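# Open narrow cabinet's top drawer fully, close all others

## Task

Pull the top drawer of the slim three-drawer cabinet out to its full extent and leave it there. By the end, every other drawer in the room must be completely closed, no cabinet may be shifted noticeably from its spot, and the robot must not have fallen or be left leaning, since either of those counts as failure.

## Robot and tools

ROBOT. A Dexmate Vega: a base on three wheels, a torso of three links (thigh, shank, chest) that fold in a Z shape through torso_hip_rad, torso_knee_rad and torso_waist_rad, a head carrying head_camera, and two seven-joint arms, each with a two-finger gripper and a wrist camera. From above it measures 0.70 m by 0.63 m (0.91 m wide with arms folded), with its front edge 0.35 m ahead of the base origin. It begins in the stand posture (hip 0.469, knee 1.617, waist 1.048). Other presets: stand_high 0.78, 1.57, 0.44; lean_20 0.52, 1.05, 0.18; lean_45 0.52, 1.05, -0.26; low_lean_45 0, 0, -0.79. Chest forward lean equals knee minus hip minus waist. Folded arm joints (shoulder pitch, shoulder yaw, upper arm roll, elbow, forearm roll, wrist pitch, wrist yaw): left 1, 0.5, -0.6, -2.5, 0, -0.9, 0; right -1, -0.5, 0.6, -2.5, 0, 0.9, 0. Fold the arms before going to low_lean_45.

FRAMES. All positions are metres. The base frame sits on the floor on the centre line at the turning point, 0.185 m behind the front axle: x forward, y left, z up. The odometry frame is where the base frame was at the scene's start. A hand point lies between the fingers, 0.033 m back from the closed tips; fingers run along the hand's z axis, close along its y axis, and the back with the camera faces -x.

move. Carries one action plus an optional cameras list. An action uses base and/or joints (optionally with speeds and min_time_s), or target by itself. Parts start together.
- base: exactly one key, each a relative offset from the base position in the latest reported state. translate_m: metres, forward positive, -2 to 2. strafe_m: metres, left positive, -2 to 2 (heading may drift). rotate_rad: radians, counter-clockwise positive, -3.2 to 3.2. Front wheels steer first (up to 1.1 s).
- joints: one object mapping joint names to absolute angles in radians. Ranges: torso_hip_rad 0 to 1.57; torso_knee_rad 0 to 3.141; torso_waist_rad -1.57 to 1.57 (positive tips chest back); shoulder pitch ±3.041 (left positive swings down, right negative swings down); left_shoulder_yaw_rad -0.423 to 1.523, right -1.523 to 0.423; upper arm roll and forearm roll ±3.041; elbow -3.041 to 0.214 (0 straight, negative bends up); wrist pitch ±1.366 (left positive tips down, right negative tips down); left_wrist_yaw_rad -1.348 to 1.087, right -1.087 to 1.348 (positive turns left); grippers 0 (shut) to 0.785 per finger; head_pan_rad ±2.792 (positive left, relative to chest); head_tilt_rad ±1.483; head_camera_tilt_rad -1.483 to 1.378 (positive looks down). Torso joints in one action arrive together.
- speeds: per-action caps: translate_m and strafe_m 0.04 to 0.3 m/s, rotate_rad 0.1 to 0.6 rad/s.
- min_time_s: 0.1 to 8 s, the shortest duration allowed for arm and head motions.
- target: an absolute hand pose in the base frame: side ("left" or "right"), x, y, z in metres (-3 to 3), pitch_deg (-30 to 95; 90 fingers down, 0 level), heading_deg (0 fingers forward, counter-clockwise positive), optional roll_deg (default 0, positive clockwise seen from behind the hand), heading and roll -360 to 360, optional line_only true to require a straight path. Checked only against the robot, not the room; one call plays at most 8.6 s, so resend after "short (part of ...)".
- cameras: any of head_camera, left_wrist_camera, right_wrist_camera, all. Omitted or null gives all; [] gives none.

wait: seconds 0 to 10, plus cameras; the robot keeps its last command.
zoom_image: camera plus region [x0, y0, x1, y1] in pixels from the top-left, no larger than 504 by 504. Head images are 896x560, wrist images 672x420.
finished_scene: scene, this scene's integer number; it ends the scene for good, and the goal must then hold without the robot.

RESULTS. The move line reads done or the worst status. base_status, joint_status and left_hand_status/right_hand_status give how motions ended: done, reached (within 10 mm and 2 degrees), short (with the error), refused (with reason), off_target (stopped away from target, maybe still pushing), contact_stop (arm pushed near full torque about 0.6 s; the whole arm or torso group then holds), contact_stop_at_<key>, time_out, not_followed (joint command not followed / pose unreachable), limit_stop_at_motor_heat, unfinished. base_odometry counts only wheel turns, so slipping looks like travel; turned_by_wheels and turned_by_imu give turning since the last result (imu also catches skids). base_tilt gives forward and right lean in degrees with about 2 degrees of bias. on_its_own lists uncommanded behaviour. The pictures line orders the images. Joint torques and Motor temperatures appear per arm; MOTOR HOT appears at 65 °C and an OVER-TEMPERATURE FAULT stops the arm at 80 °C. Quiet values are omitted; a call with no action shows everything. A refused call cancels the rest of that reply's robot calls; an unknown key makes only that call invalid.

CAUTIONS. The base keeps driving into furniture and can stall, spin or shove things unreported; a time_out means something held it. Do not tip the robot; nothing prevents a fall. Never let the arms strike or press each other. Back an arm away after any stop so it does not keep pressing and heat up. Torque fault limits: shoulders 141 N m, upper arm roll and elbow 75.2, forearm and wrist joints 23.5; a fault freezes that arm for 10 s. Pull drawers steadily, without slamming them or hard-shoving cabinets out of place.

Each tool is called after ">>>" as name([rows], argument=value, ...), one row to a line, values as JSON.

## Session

>>> move(joints={"head_camera_tilt_rad": 0.3, "left_shoulder_pitch_rad": 1.5, "left_elbow_rad": -1.2}, cameras=["head_camera"])

>>> move(joints={"head_pan_rad": -1.4}, cameras=["head_camera"])

>>> move(joints={"head_pan_rad": -2.7}, cameras=["head_camera"])

>>> move(joints={"head_pan_rad": 1.5}, cameras=["head_camera"])

Scene clock: 3.73 s.
Motor temperatures (°C): left_arm=[31 31 31 26 40 35 41] | right_arm=[29 27 32 31 36 36 33]
move: done
turned_by_wheels: +0.000
turned_by_imu: +0.000
joint_status: all done
pictures: head_camera

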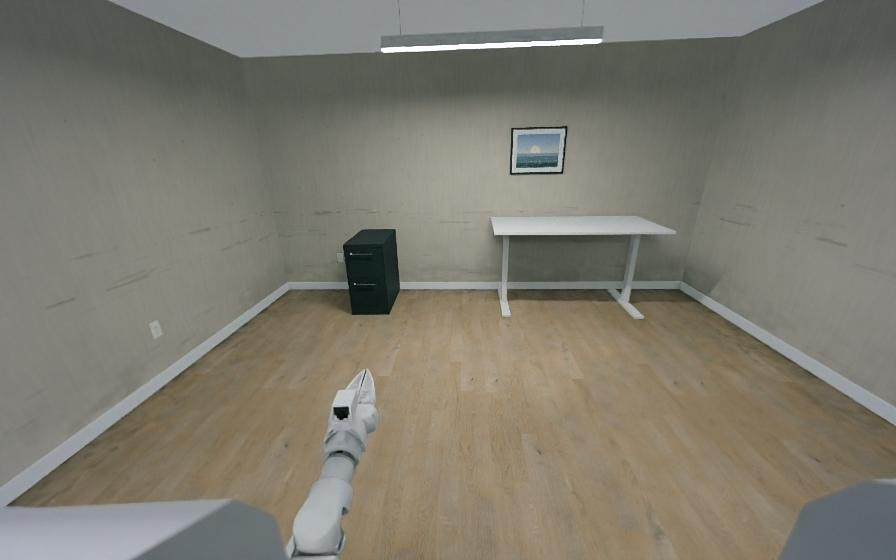

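Scene clock: 5.33 s.
move: done
turned_by_wheels: +0.000
turned_by_imu: +0.000
joint_status: all done
pictures: head_camera

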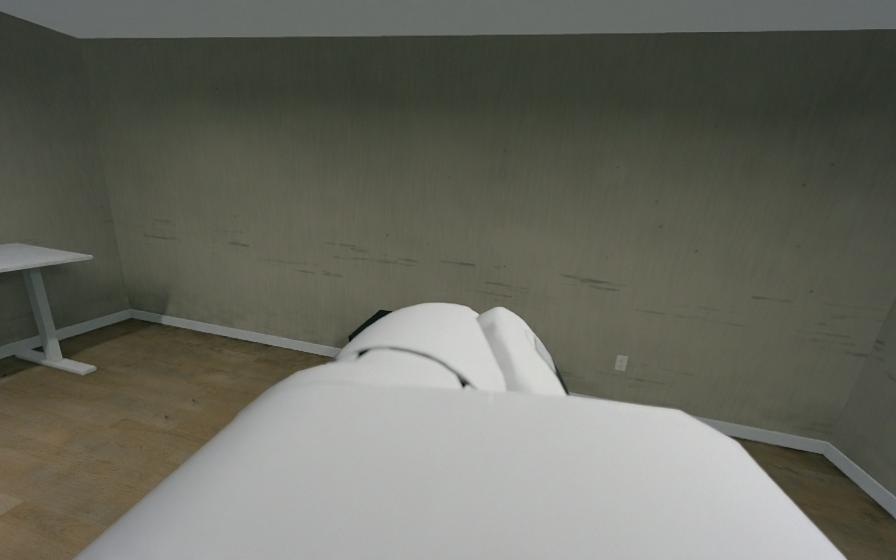

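Scene clock: 6.87 s.
move: done
turned_by_wheels: +0.000
turned_by_imu: +0.000
joint_status: all done
pictures: head_camera

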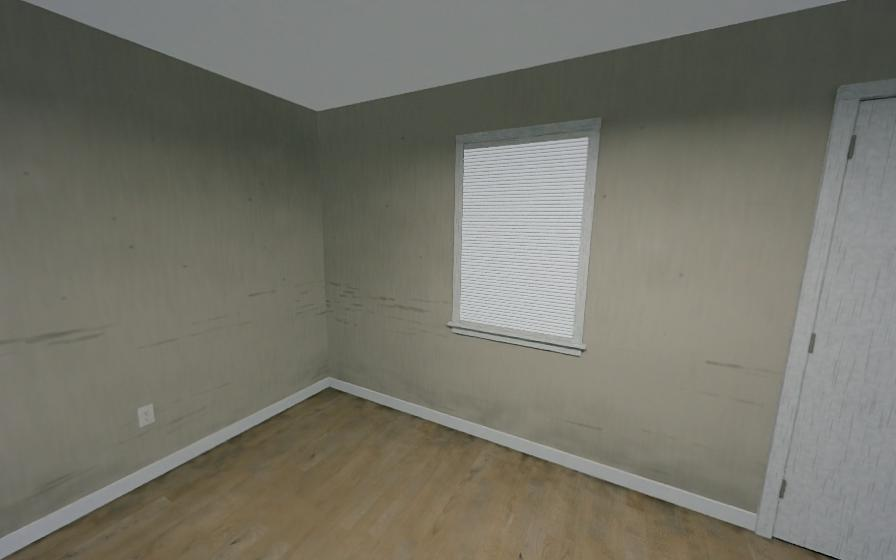

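Scene clock: 10.33 s.
Joint torques (N m): left_arm=[-21.61 -0.26 -1.27 -7.33 -0.1 -2.45 0.14] | right_arm=[-4.48 -0.12 -0.11 -2.66 0.22 2.3 -0.24]
move: done
base_odometry: x=+0.000 y=+0.000 heading=+0.000
turned_by_wheels: +0.000
turned_by_imu: +0.000
base_tilt: forward=+0.1 right=+0.8
joint_positions: torso_hip_rad=+0.469 torso_knee_rad=+1.617 torso_waist_rad=+1.048 left_shoulder_pitch_rad=+1.500 left_shoulder_yaw_rad=+0.008 left_upper_arm_roll_rad=-0.009 left_elbow_rad=-1.200 left_forearm_roll_rad=+0.016 left_wrist_pitch_rad=-0.484 left_wrist_yaw_rad=+0.004 left_gripper_rad=+0.005 right_shoulder_pitch_rad=-2.209 right_shoulder_yaw_rad=+0.017 right_upper_arm_roll_rad=-0.013 right_elbow_rad=-1.119 right_forearm_roll_rad=-0.015 right_wrist_pitch_rad=+0.484 right_wrist_yaw_rad=-0.019 right_gripper_rad=+0.005 head_pan_rad=+1.500 head_tilt_rad=+0.000 head_camera_tilt_rad=+0.300
joint_status: all done
chest: x=-0.0111 y=+0.0000 z=+1.4155 quat_wxyz=(+0.999, +0.000, +0.050, +0.000) (m; base frame)
left_hand: x=+0.6844 y=+0.2370 z=+0.9885 quat_wxyz=(+0.736, +0.006, +0.677, +0.010) pitch_deg=-4.8 heading_deg=+0.3 roll_deg=+1.3 back=up (m; base frame)
right_hand: x=+0.1977 y=-0.2171 z=+0.6067 quat_wxyz=(+0.419, +0.002, +0.908, +0.001) pitch_deg=+40.4 heading_deg=+0.0 roll_deg=+0.2 back=up (m; base frame)
pictures: head_camera

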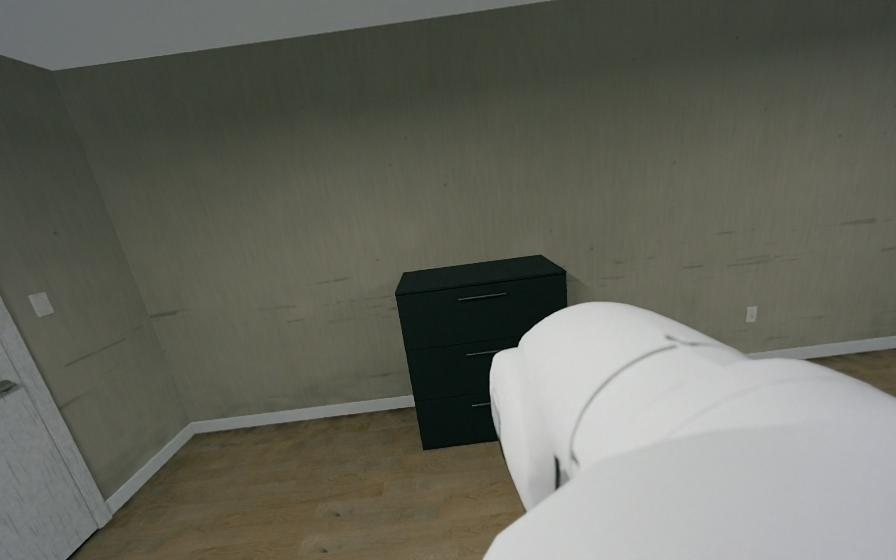

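>>> move(base={"rotate_rad": -1.3}, joints={"head_pan_rad": 0, "head_camera_tilt_rad": 0.5}, cameras=["head_camera"])

>>> zoom_image(camera="head_camera", region=[380, 180, 560, 330])

Scene clock: 14.27 s.
Joint torques (N m): left_arm=[-20.02 -0.53 -0.98 -7.46 -0.13 -2.64 -0.25] | right_arm=[-4.07 -1.17 0.48 -2.81 0.07 1.87 -0.07]
move: done
base_odometry: x=+0.002 y=+0.001 heading=-1.304
turned_by_wheels: -1.304
turned_by_imu: -1.297
base_tilt: forward=+0.1 right=+0.7
base_status: done
joint_positions: torso_hip_rad=+0.469 torso_knee_rad=+1.617 torso_waist_rad=+1.048 left_shoulder_pitch_rad=+1.500 left_shoulder_yaw_rad=+0.008 left_upper_arm_roll_rad=-0.009 left_elbow_rad=-1.200 left_forearm_roll_rad=+0.016 left_wrist_pitch_rad=-0.484 left_wrist_yaw_rad=+0.004 left_gripper_rad=+0.005 right_shoulder_pitch_rad=-2.209 right_shoulder_yaw_rad=+0.017 right_upper_arm_roll_rad=-0.013 right_elbow_rad=-1.119 right_forearm_roll_rad=-0.015 right_wrist_pitch_rad=+0.484 right_wrist_yaw_rad=-0.019 right_gripper_rad=+0.005 head_pan_rad=+0.000 head_tilt_rad=+0.000 head_camera_tilt_rad=+0.500
joint_status: all done
chest: x=-0.0111 y=+0.0000 z=+1.4155 quat_wxyz=(+0.999, +0.000, +0.050, +0.000) (m; base frame)
left_hand: x=+0.6845 y=+0.2370 z=+0.9886 quat_wxyz=(+0.736, +0.006, +0.677, +0.010) pitch_deg=-4.8 heading_deg=+0.3 roll_deg=+1.3 back=up (m; base frame)
right_hand: x=+0.1977 y=-0.2171 z=+0.6067 quat_wxyz=(+0.419, +0.002, +0.908, +0.001) pitch_deg=+40.4 heading_deg=+0.0 roll_deg=+0.2 back=up (m; base frame)
pictures: head_camera

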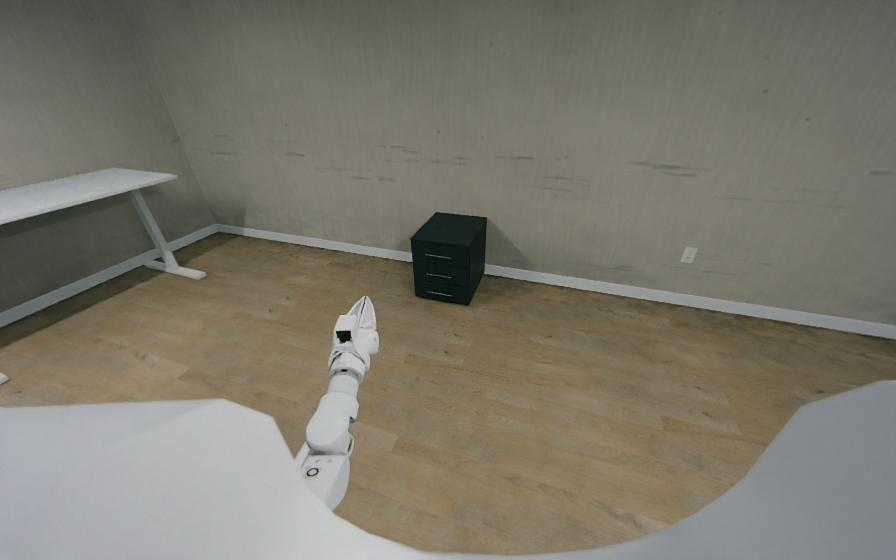

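Scaled by 2.800 from the camera's 896x560 image, which has a finer 960x600 frame.

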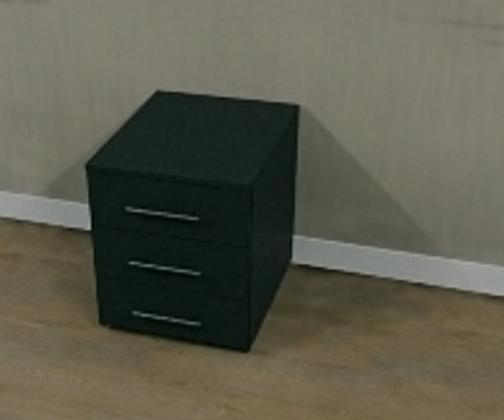

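>>> move(base={"rotate_rad": -0.285}, joints={"torso_hip_rad": 0.12, "torso_knee_rad": 0.6, "torso_waist_rad": -0.3, "head_camera_tilt_rad": 0.0}, cameras=[])

>>> move(base={"strafe_m": 0.44}, cameras=[])

>>> move(base={"translate_m": 0.75}, cameras=["head_camera"])

>>> move(joints={"left_shoulder_pitch_rad": 0.88, "left_shoulder_yaw_rad": -0.305, "left_upper_arm_roll_rad": -0.292, "left_elbow_rad": -0.981, "left_forearm_roll_rad": -1.156, "left_wrist_pitch_rad": 0.061, "left_wrist_yaw_rad": -0.562, "left_gripper_rad": 0.4}, cameras=["head_camera","left_wrist_camera"])

Scene clock: 21.20 s.
move: done
turned_by_wheels: -0.285
turned_by_imu: -0.284
base_status: done
joint_status: all done
pictures: none

Scene clock: 24.63 s.
move: done
turned_by_wheels: +0.011
turned_by_imu: +0.004
base_status: done
pictures: none

Scene clock: 29.23 s.
move: done
turned_by_wheels: -0.001
turned_by_imu: -0.003
base_status: done
pictures: head_camera

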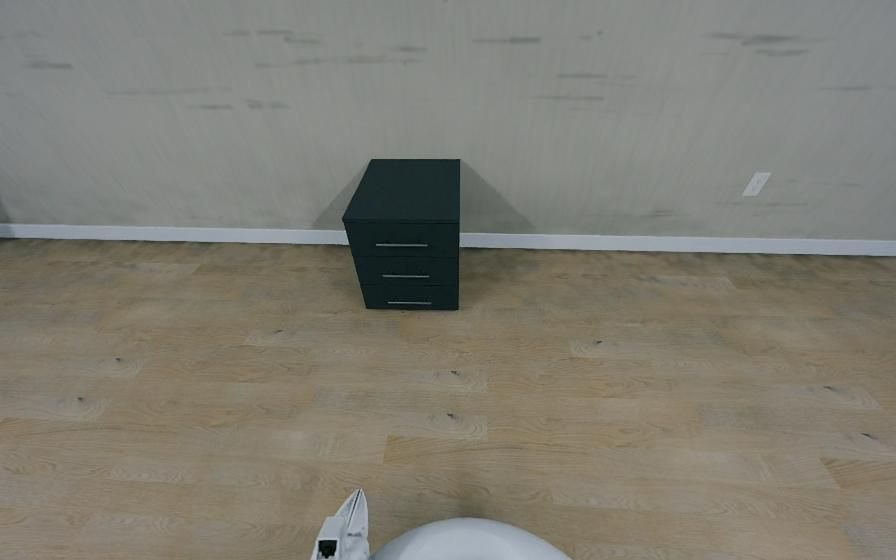

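Scene clock: 34.47 s.
Joint torques (N m): left_arm=[-16.62 -7.13 -0.18 -4.54 -0.07 -0.83 -1.67] | right_arm=[-20.48 -0.59 -0.07 2.83 0.07 0.25 -0.02]
move: done
base_odometry: x=+0.434 y=-0.754 heading=-1.579
turned_by_wheels: +0.000
turned_by_imu: +0.000
base_tilt: forward=+0.0 right=+0.8
joint_positions: torso_hip_rad=+0.120 torso_knee_rad=+0.600 torso_waist_rad=-0.300 left_shoulder_pitch_rad=+0.883 left_shoulder_yaw_rad=-0.304 left_upper_arm_roll_rad=-0.291 left_elbow_rad=-0.982 left_forearm_roll_rad=-1.152 left_wrist_pitch_rad=+0.059 left_wrist_yaw_rad=-0.560 left_gripper_rad=+0.400 right_shoulder_pitch_rad=-2.209 right_shoulder_yaw_rad=+0.017 right_upper_arm_roll_rad=-0.013 right_elbow_rad=-1.119 right_forearm_roll_rad=-0.015 right_wrist_pitch_rad=+0.484 right_wrist_yaw_rad=-0.019 right_gripper_rad=+0.005 head_pan_rad=+0.000 head_tilt_rad=+0.000 head_camera_tilt_rad=+0.000
joint_status: all done
chest: x=+0.1034 y=+0.0000 z=+1.0646 quat_wxyz=(+0.925, +0.000, +0.380, +0.000) (m; base frame)
left_hand: x=+0.6986 y=+0.1631 z=+0.4360 quat_wxyz=(+0.454, -0.541, +0.545, -0.452) pitch_deg=+10.3 heading_deg=-0.1 roll_deg=-89.7 (m; base frame)
right_hand: x=-0.2427 y=-0.2171 z=+0.3044 quat_wxyz=(+0.093, +0.002, +0.996, +0.000) pitch_deg=+79.4 heading_deg=+0.1 roll_deg=+0.4 (m; base frame)
pictures: head_camera, left_wrist_camera

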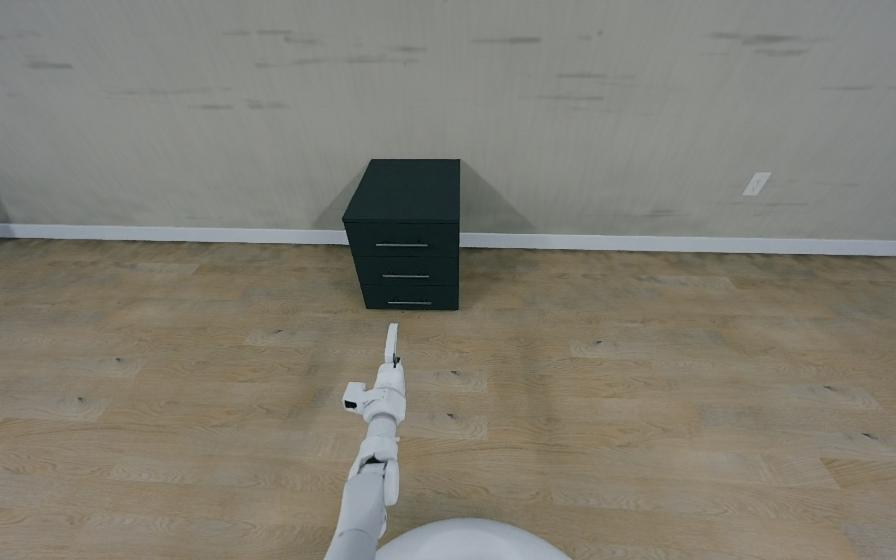

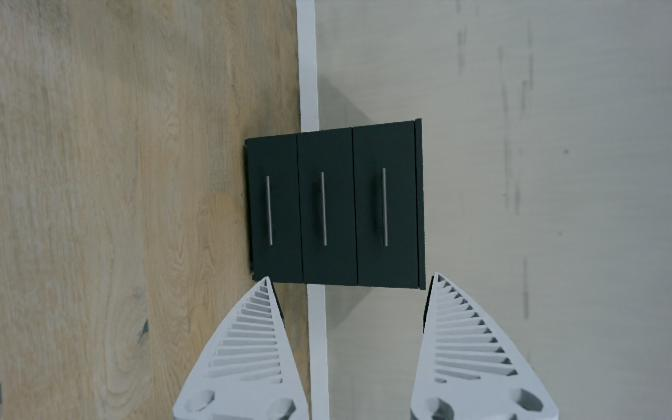

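>>> move(base={"translate_m": 0.42}, speeds={"translate_m": 0.2}, cameras=[])

>>> wait(seconds=0.1, cameras=["head_camera","left_wrist_camera"])

>>> zoom_image(camera="head_camera", region=[290, 200, 510, 440])

Scene clock: 38.03 s.
move: done
turned_by_wheels: -0.001
turned_by_imu: -0.002
base_status: done
pictures: none

Scene clock: 38.13 s.
Joint torques (N m): left_arm=[-15.54 -7.51 -0.78 -5.9 0.05 0.32 -1.36] | right_arm=[-19.7 -1.11 -0.08 1.65 -0.14 0.79 -0.25]
base_odometry: x=+0.431 y=-1.174 heading=-1.580
turned_by_wheels: +0.000
turned_by_imu: +0.000
base_tilt: forward=+0.1 right=+0.8
base_status: done
joint_positions: torso_hip_rad=+0.120 torso_knee_rad=+0.600 torso_waist_rad=-0.300 left_shoulder_pitch_rad=+0.880 left_shoulder_yaw_rad=-0.305 left_upper_arm_roll_rad=-0.292 left_elbow_rad=-0.981 left_forearm_roll_rad=-1.156 left_wrist_pitch_rad=+0.061 left_wrist_yaw_rad=-0.562 left_gripper_rad=+0.400 right_shoulder_pitch_rad=-2.209 right_shoulder_yaw_rad=+0.017 right_upper_arm_roll_rad=-0.013 right_elbow_rad=-1.119 right_forearm_roll_rad=-0.015 right_wrist_pitch_rad=+0.484 right_wrist_yaw_rad=-0.019 right_gripper_rad=+0.005 head_pan_rad=+0.000 head_tilt_rad=+0.000 head_camera_tilt_rad=+0.000
chest: x=+0.1035 y=+0.0000 z=+1.0645 quat_wxyz=(+0.925, +0.000, +0.380, +0.000) (m; base frame)
left_hand: x=+0.6999 y=+0.1629 z=+0.4376 quat_wxyz=(+0.454, -0.542, +0.542, -0.454) pitch_deg=+10.1 heading_deg=+0.0 roll_deg=-90.0 (m; base frame)
right_hand: x=-0.2427 y=-0.2171 z=+0.3044 quat_wxyz=(+0.093, +0.002, +0.996, +0.000) pitch_deg=+79.4 heading_deg=+0.1 roll_deg=+0.4 (m; base frame)
wait: 0.10 s; no rest
pictures: head_camera, left_wrist_camera

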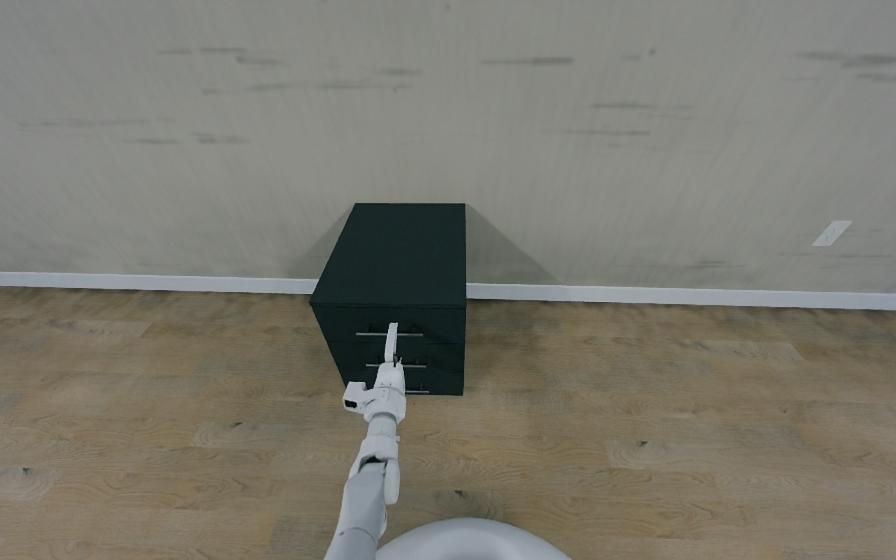

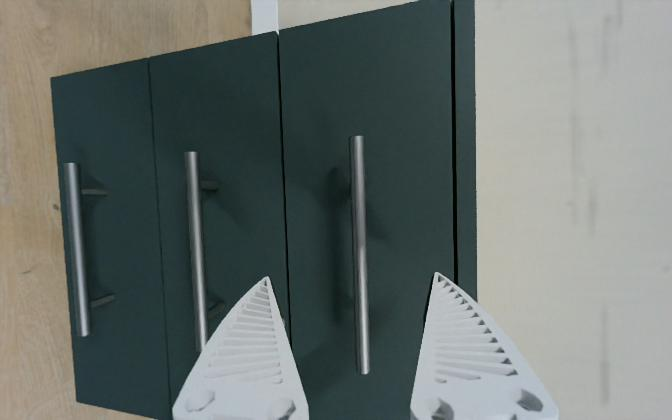

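Scaled by 2.100 from the camera's 896x560 image, which has a finer 960x600 frame.

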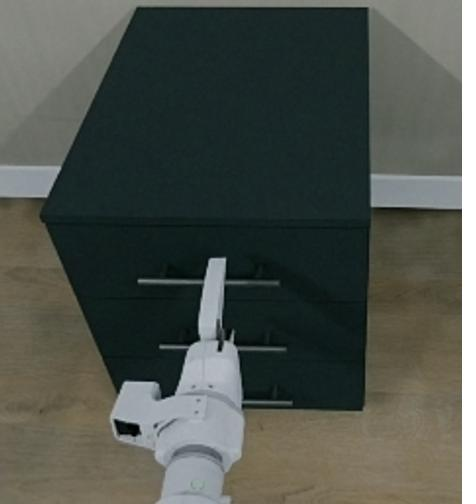

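>>> move(base={"translate_m": 0.065}, speeds={"translate_m": 0.08}, cameras=[])

>>> move(joints={"left_gripper_rad": 0.0}, cameras=["head_camera","left_wrist_camera"])

Scene clock: 39.97 s.
move: done
turned_by_wheels: +0.000
turned_by_imu: +0.000
base_status: done
pictures: none

Scene clock: 40.93 s.
Joint torques (N m): left_arm=[-35.54 -4.64 5.65 -15.9 0.06 0.81 -4.81] | right_arm=[-19.54 -1.4 0.65 2.01 0.08 0.73 0.02]
move: done
base_odometry: x=+0.431 y=-1.239 heading=-1.580
turned_by_wheels: +0.000
turned_by_imu: +0.000
base_tilt: forward=+0.0 right=+0.8
joint_positions: torso_hip_rad=+0.120 torso_knee_rad=+0.600 torso_waist_rad=-0.300 left_shoulder_pitch_rad=+0.881 left_shoulder_yaw_rad=-0.305 left_upper_arm_roll_rad=-0.292 left_elbow_rad=-0.980 left_forearm_roll_rad=-1.156 left_wrist_pitch_rad=+0.061 left_wrist_yaw_rad=-0.560 left_gripper_rad=+0.000 right_shoulder_pitch_rad=-2.209 right_shoulder_yaw_rad=+0.017 right_upper_arm_roll_rad=-0.013 right_elbow_rad=-1.119 right_forearm_roll_rad=-0.015 right_wrist_pitch_rad=+0.484 right_wrist_yaw_rad=-0.019 right_gripper_rad=+0.005 head_pan_rad=+0.000 head_tilt_rad=+0.000 head_camera_tilt_rad=+0.000
joint_status: all done
chest: x=+0.1035 y=+0.0000 z=+1.0645 quat_wxyz=(+0.925, +0.000, +0.380, +0.000) (m; base frame)
left_hand: x=+0.6990 y=+0.1630 z=+0.4361 quat_wxyz=(+0.453, -0.543, +0.543, -0.453) pitch_deg=+10.2 heading_deg=+0.0 roll_deg=-90.0 (m; base frame)
right_hand: x=-0.2428 y=-0.2171 z=+0.3044 quat_wxyz=(+0.092, +0.002, +0.996, +0.000) pitch_deg=+79.4 heading_deg=+0.1 roll_deg=+0.4 (m; base frame)
pictures: head_camera, left_wrist_camera

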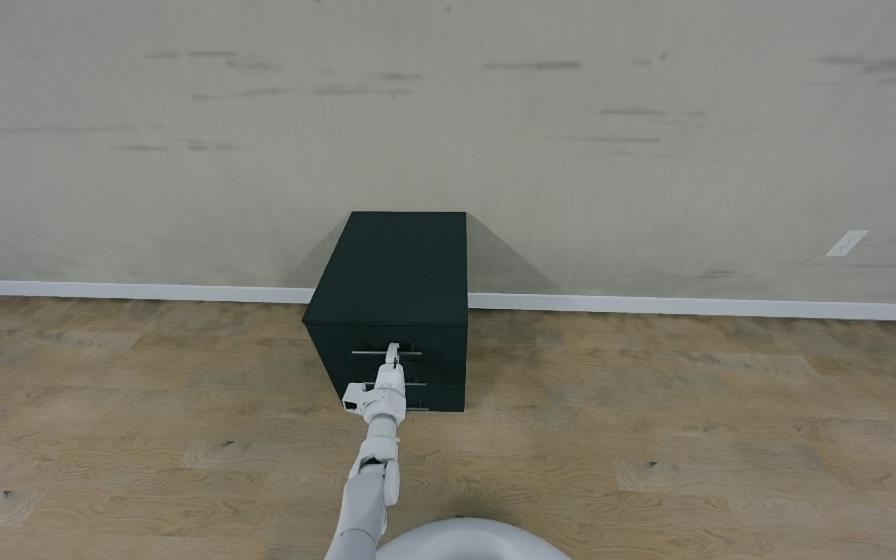

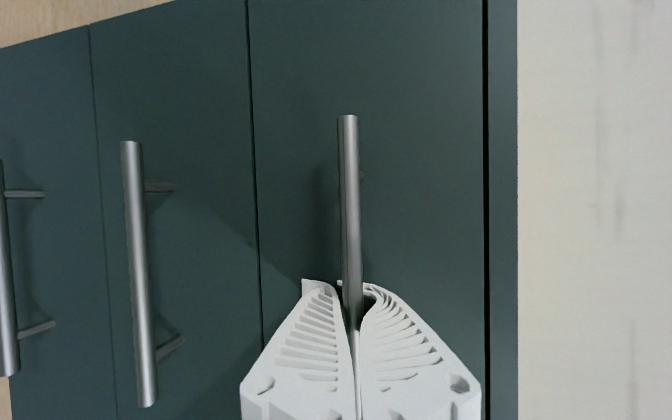

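>>> move(base={"translate_m": -0.3}, speeds={"translate_m": 0.12}, cameras=["head_camera"])

>>> move(base={"translate_m": -0.13}, speeds={"translate_m": 0.05}, cameras=["head_camera","left_wrist_camera"])

Scene clock: 44.60 s.
move: done
turned_by_wheels: +0.000
turned_by_imu: +0.000
base_status: done
pictures: head_camera

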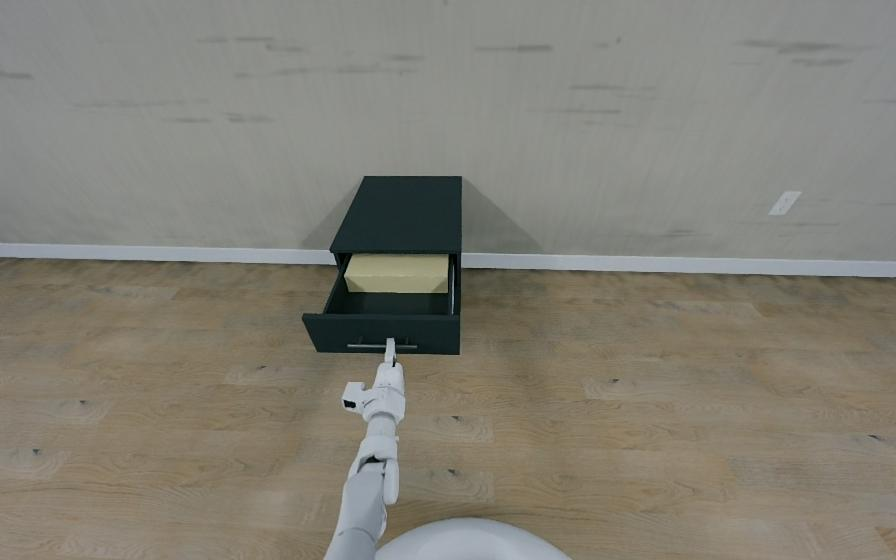

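Scene clock: 47.90 s.
Joint torques (N m): left_arm=[-9.09 -6.11 5.77 -4.44 0.38 0.22 -0.95] | right_arm=[-19.4 -0.47 -0.12 2.41 0.07 1.09 0.05]
move: done
base_odometry: x=+0.435 y=-0.809 heading=-1.582
turned_by_wheels: -0.001
turned_by_imu: -0.001
base_tilt: forward=+0.0 right=+0.8
base_status: done
joint_positions: torso_hip_rad=+0.120 torso_knee_rad=+0.600 torso_waist_rad=-0.300 left_shoulder_pitch_rad=+0.880 left_shoulder_yaw_rad=-0.305 left_upper_arm_roll_rad=-0.292 left_elbow_rad=-0.981 left_forearm_roll_rad=-1.156 left_wrist_pitch_rad=+0.061 left_wrist_yaw_rad=-0.562 left_gripper_rad=+0.000 right_shoulder_pitch_rad=-2.209 right_shoulder_yaw_rad=+0.017 right_upper_arm_roll_rad=-0.013 right_elbow_rad=-1.119 right_forearm_roll_rad=-0.015 right_wrist_pitch_rad=+0.484 right_wrist_yaw_rad=-0.019 right_gripper_rad=+0.005 head_pan_rad=+0.000 head_tilt_rad=+0.000 head_camera_tilt_rad=+0.000
chest: x=+0.1034 y=+0.0000 z=+1.0646 quat_wxyz=(+0.925, +0.000, +0.380, +0.000) (m; base frame)
left_hand: x=+0.7000 y=+0.1632 z=+0.4379 quat_wxyz=(+0.455, -0.542, +0.542, -0.454) pitch_deg=+10.0 heading_deg=+0.0 roll_deg=-90.0 (m; base frame)
right_hand: x=-0.2427 y=-0.2171 z=+0.3044 quat_wxyz=(+0.093, +0.002, +0.996, +0.000) pitch_deg=+79.4 heading_deg=+0.1 roll_deg=+0.4 (m; base frame)
pictures: head_camera, left_wrist_camera

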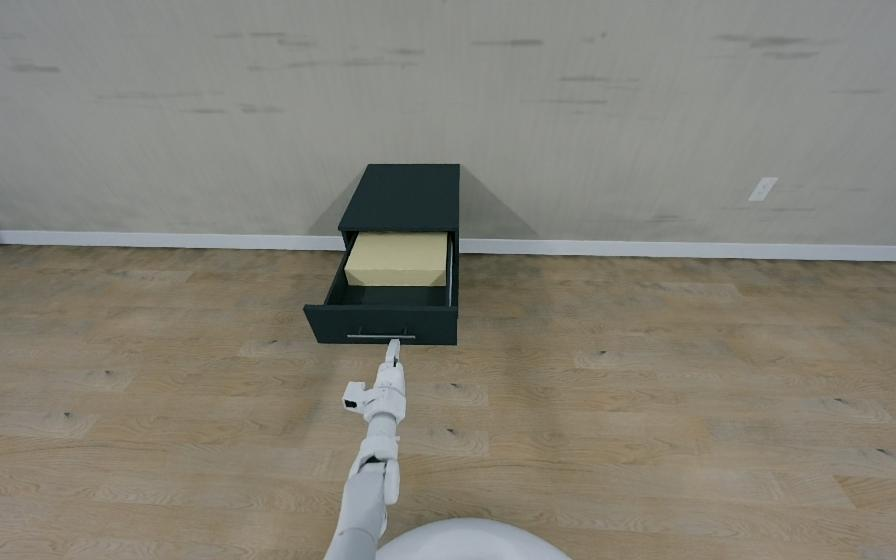

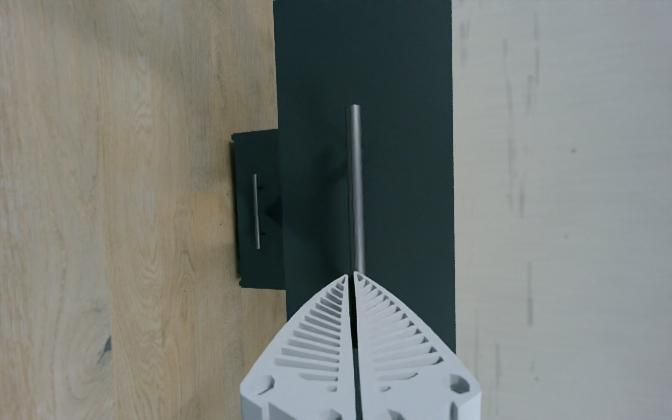

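>>> finished_scene(scene=3)

The scene is finished: the task was done.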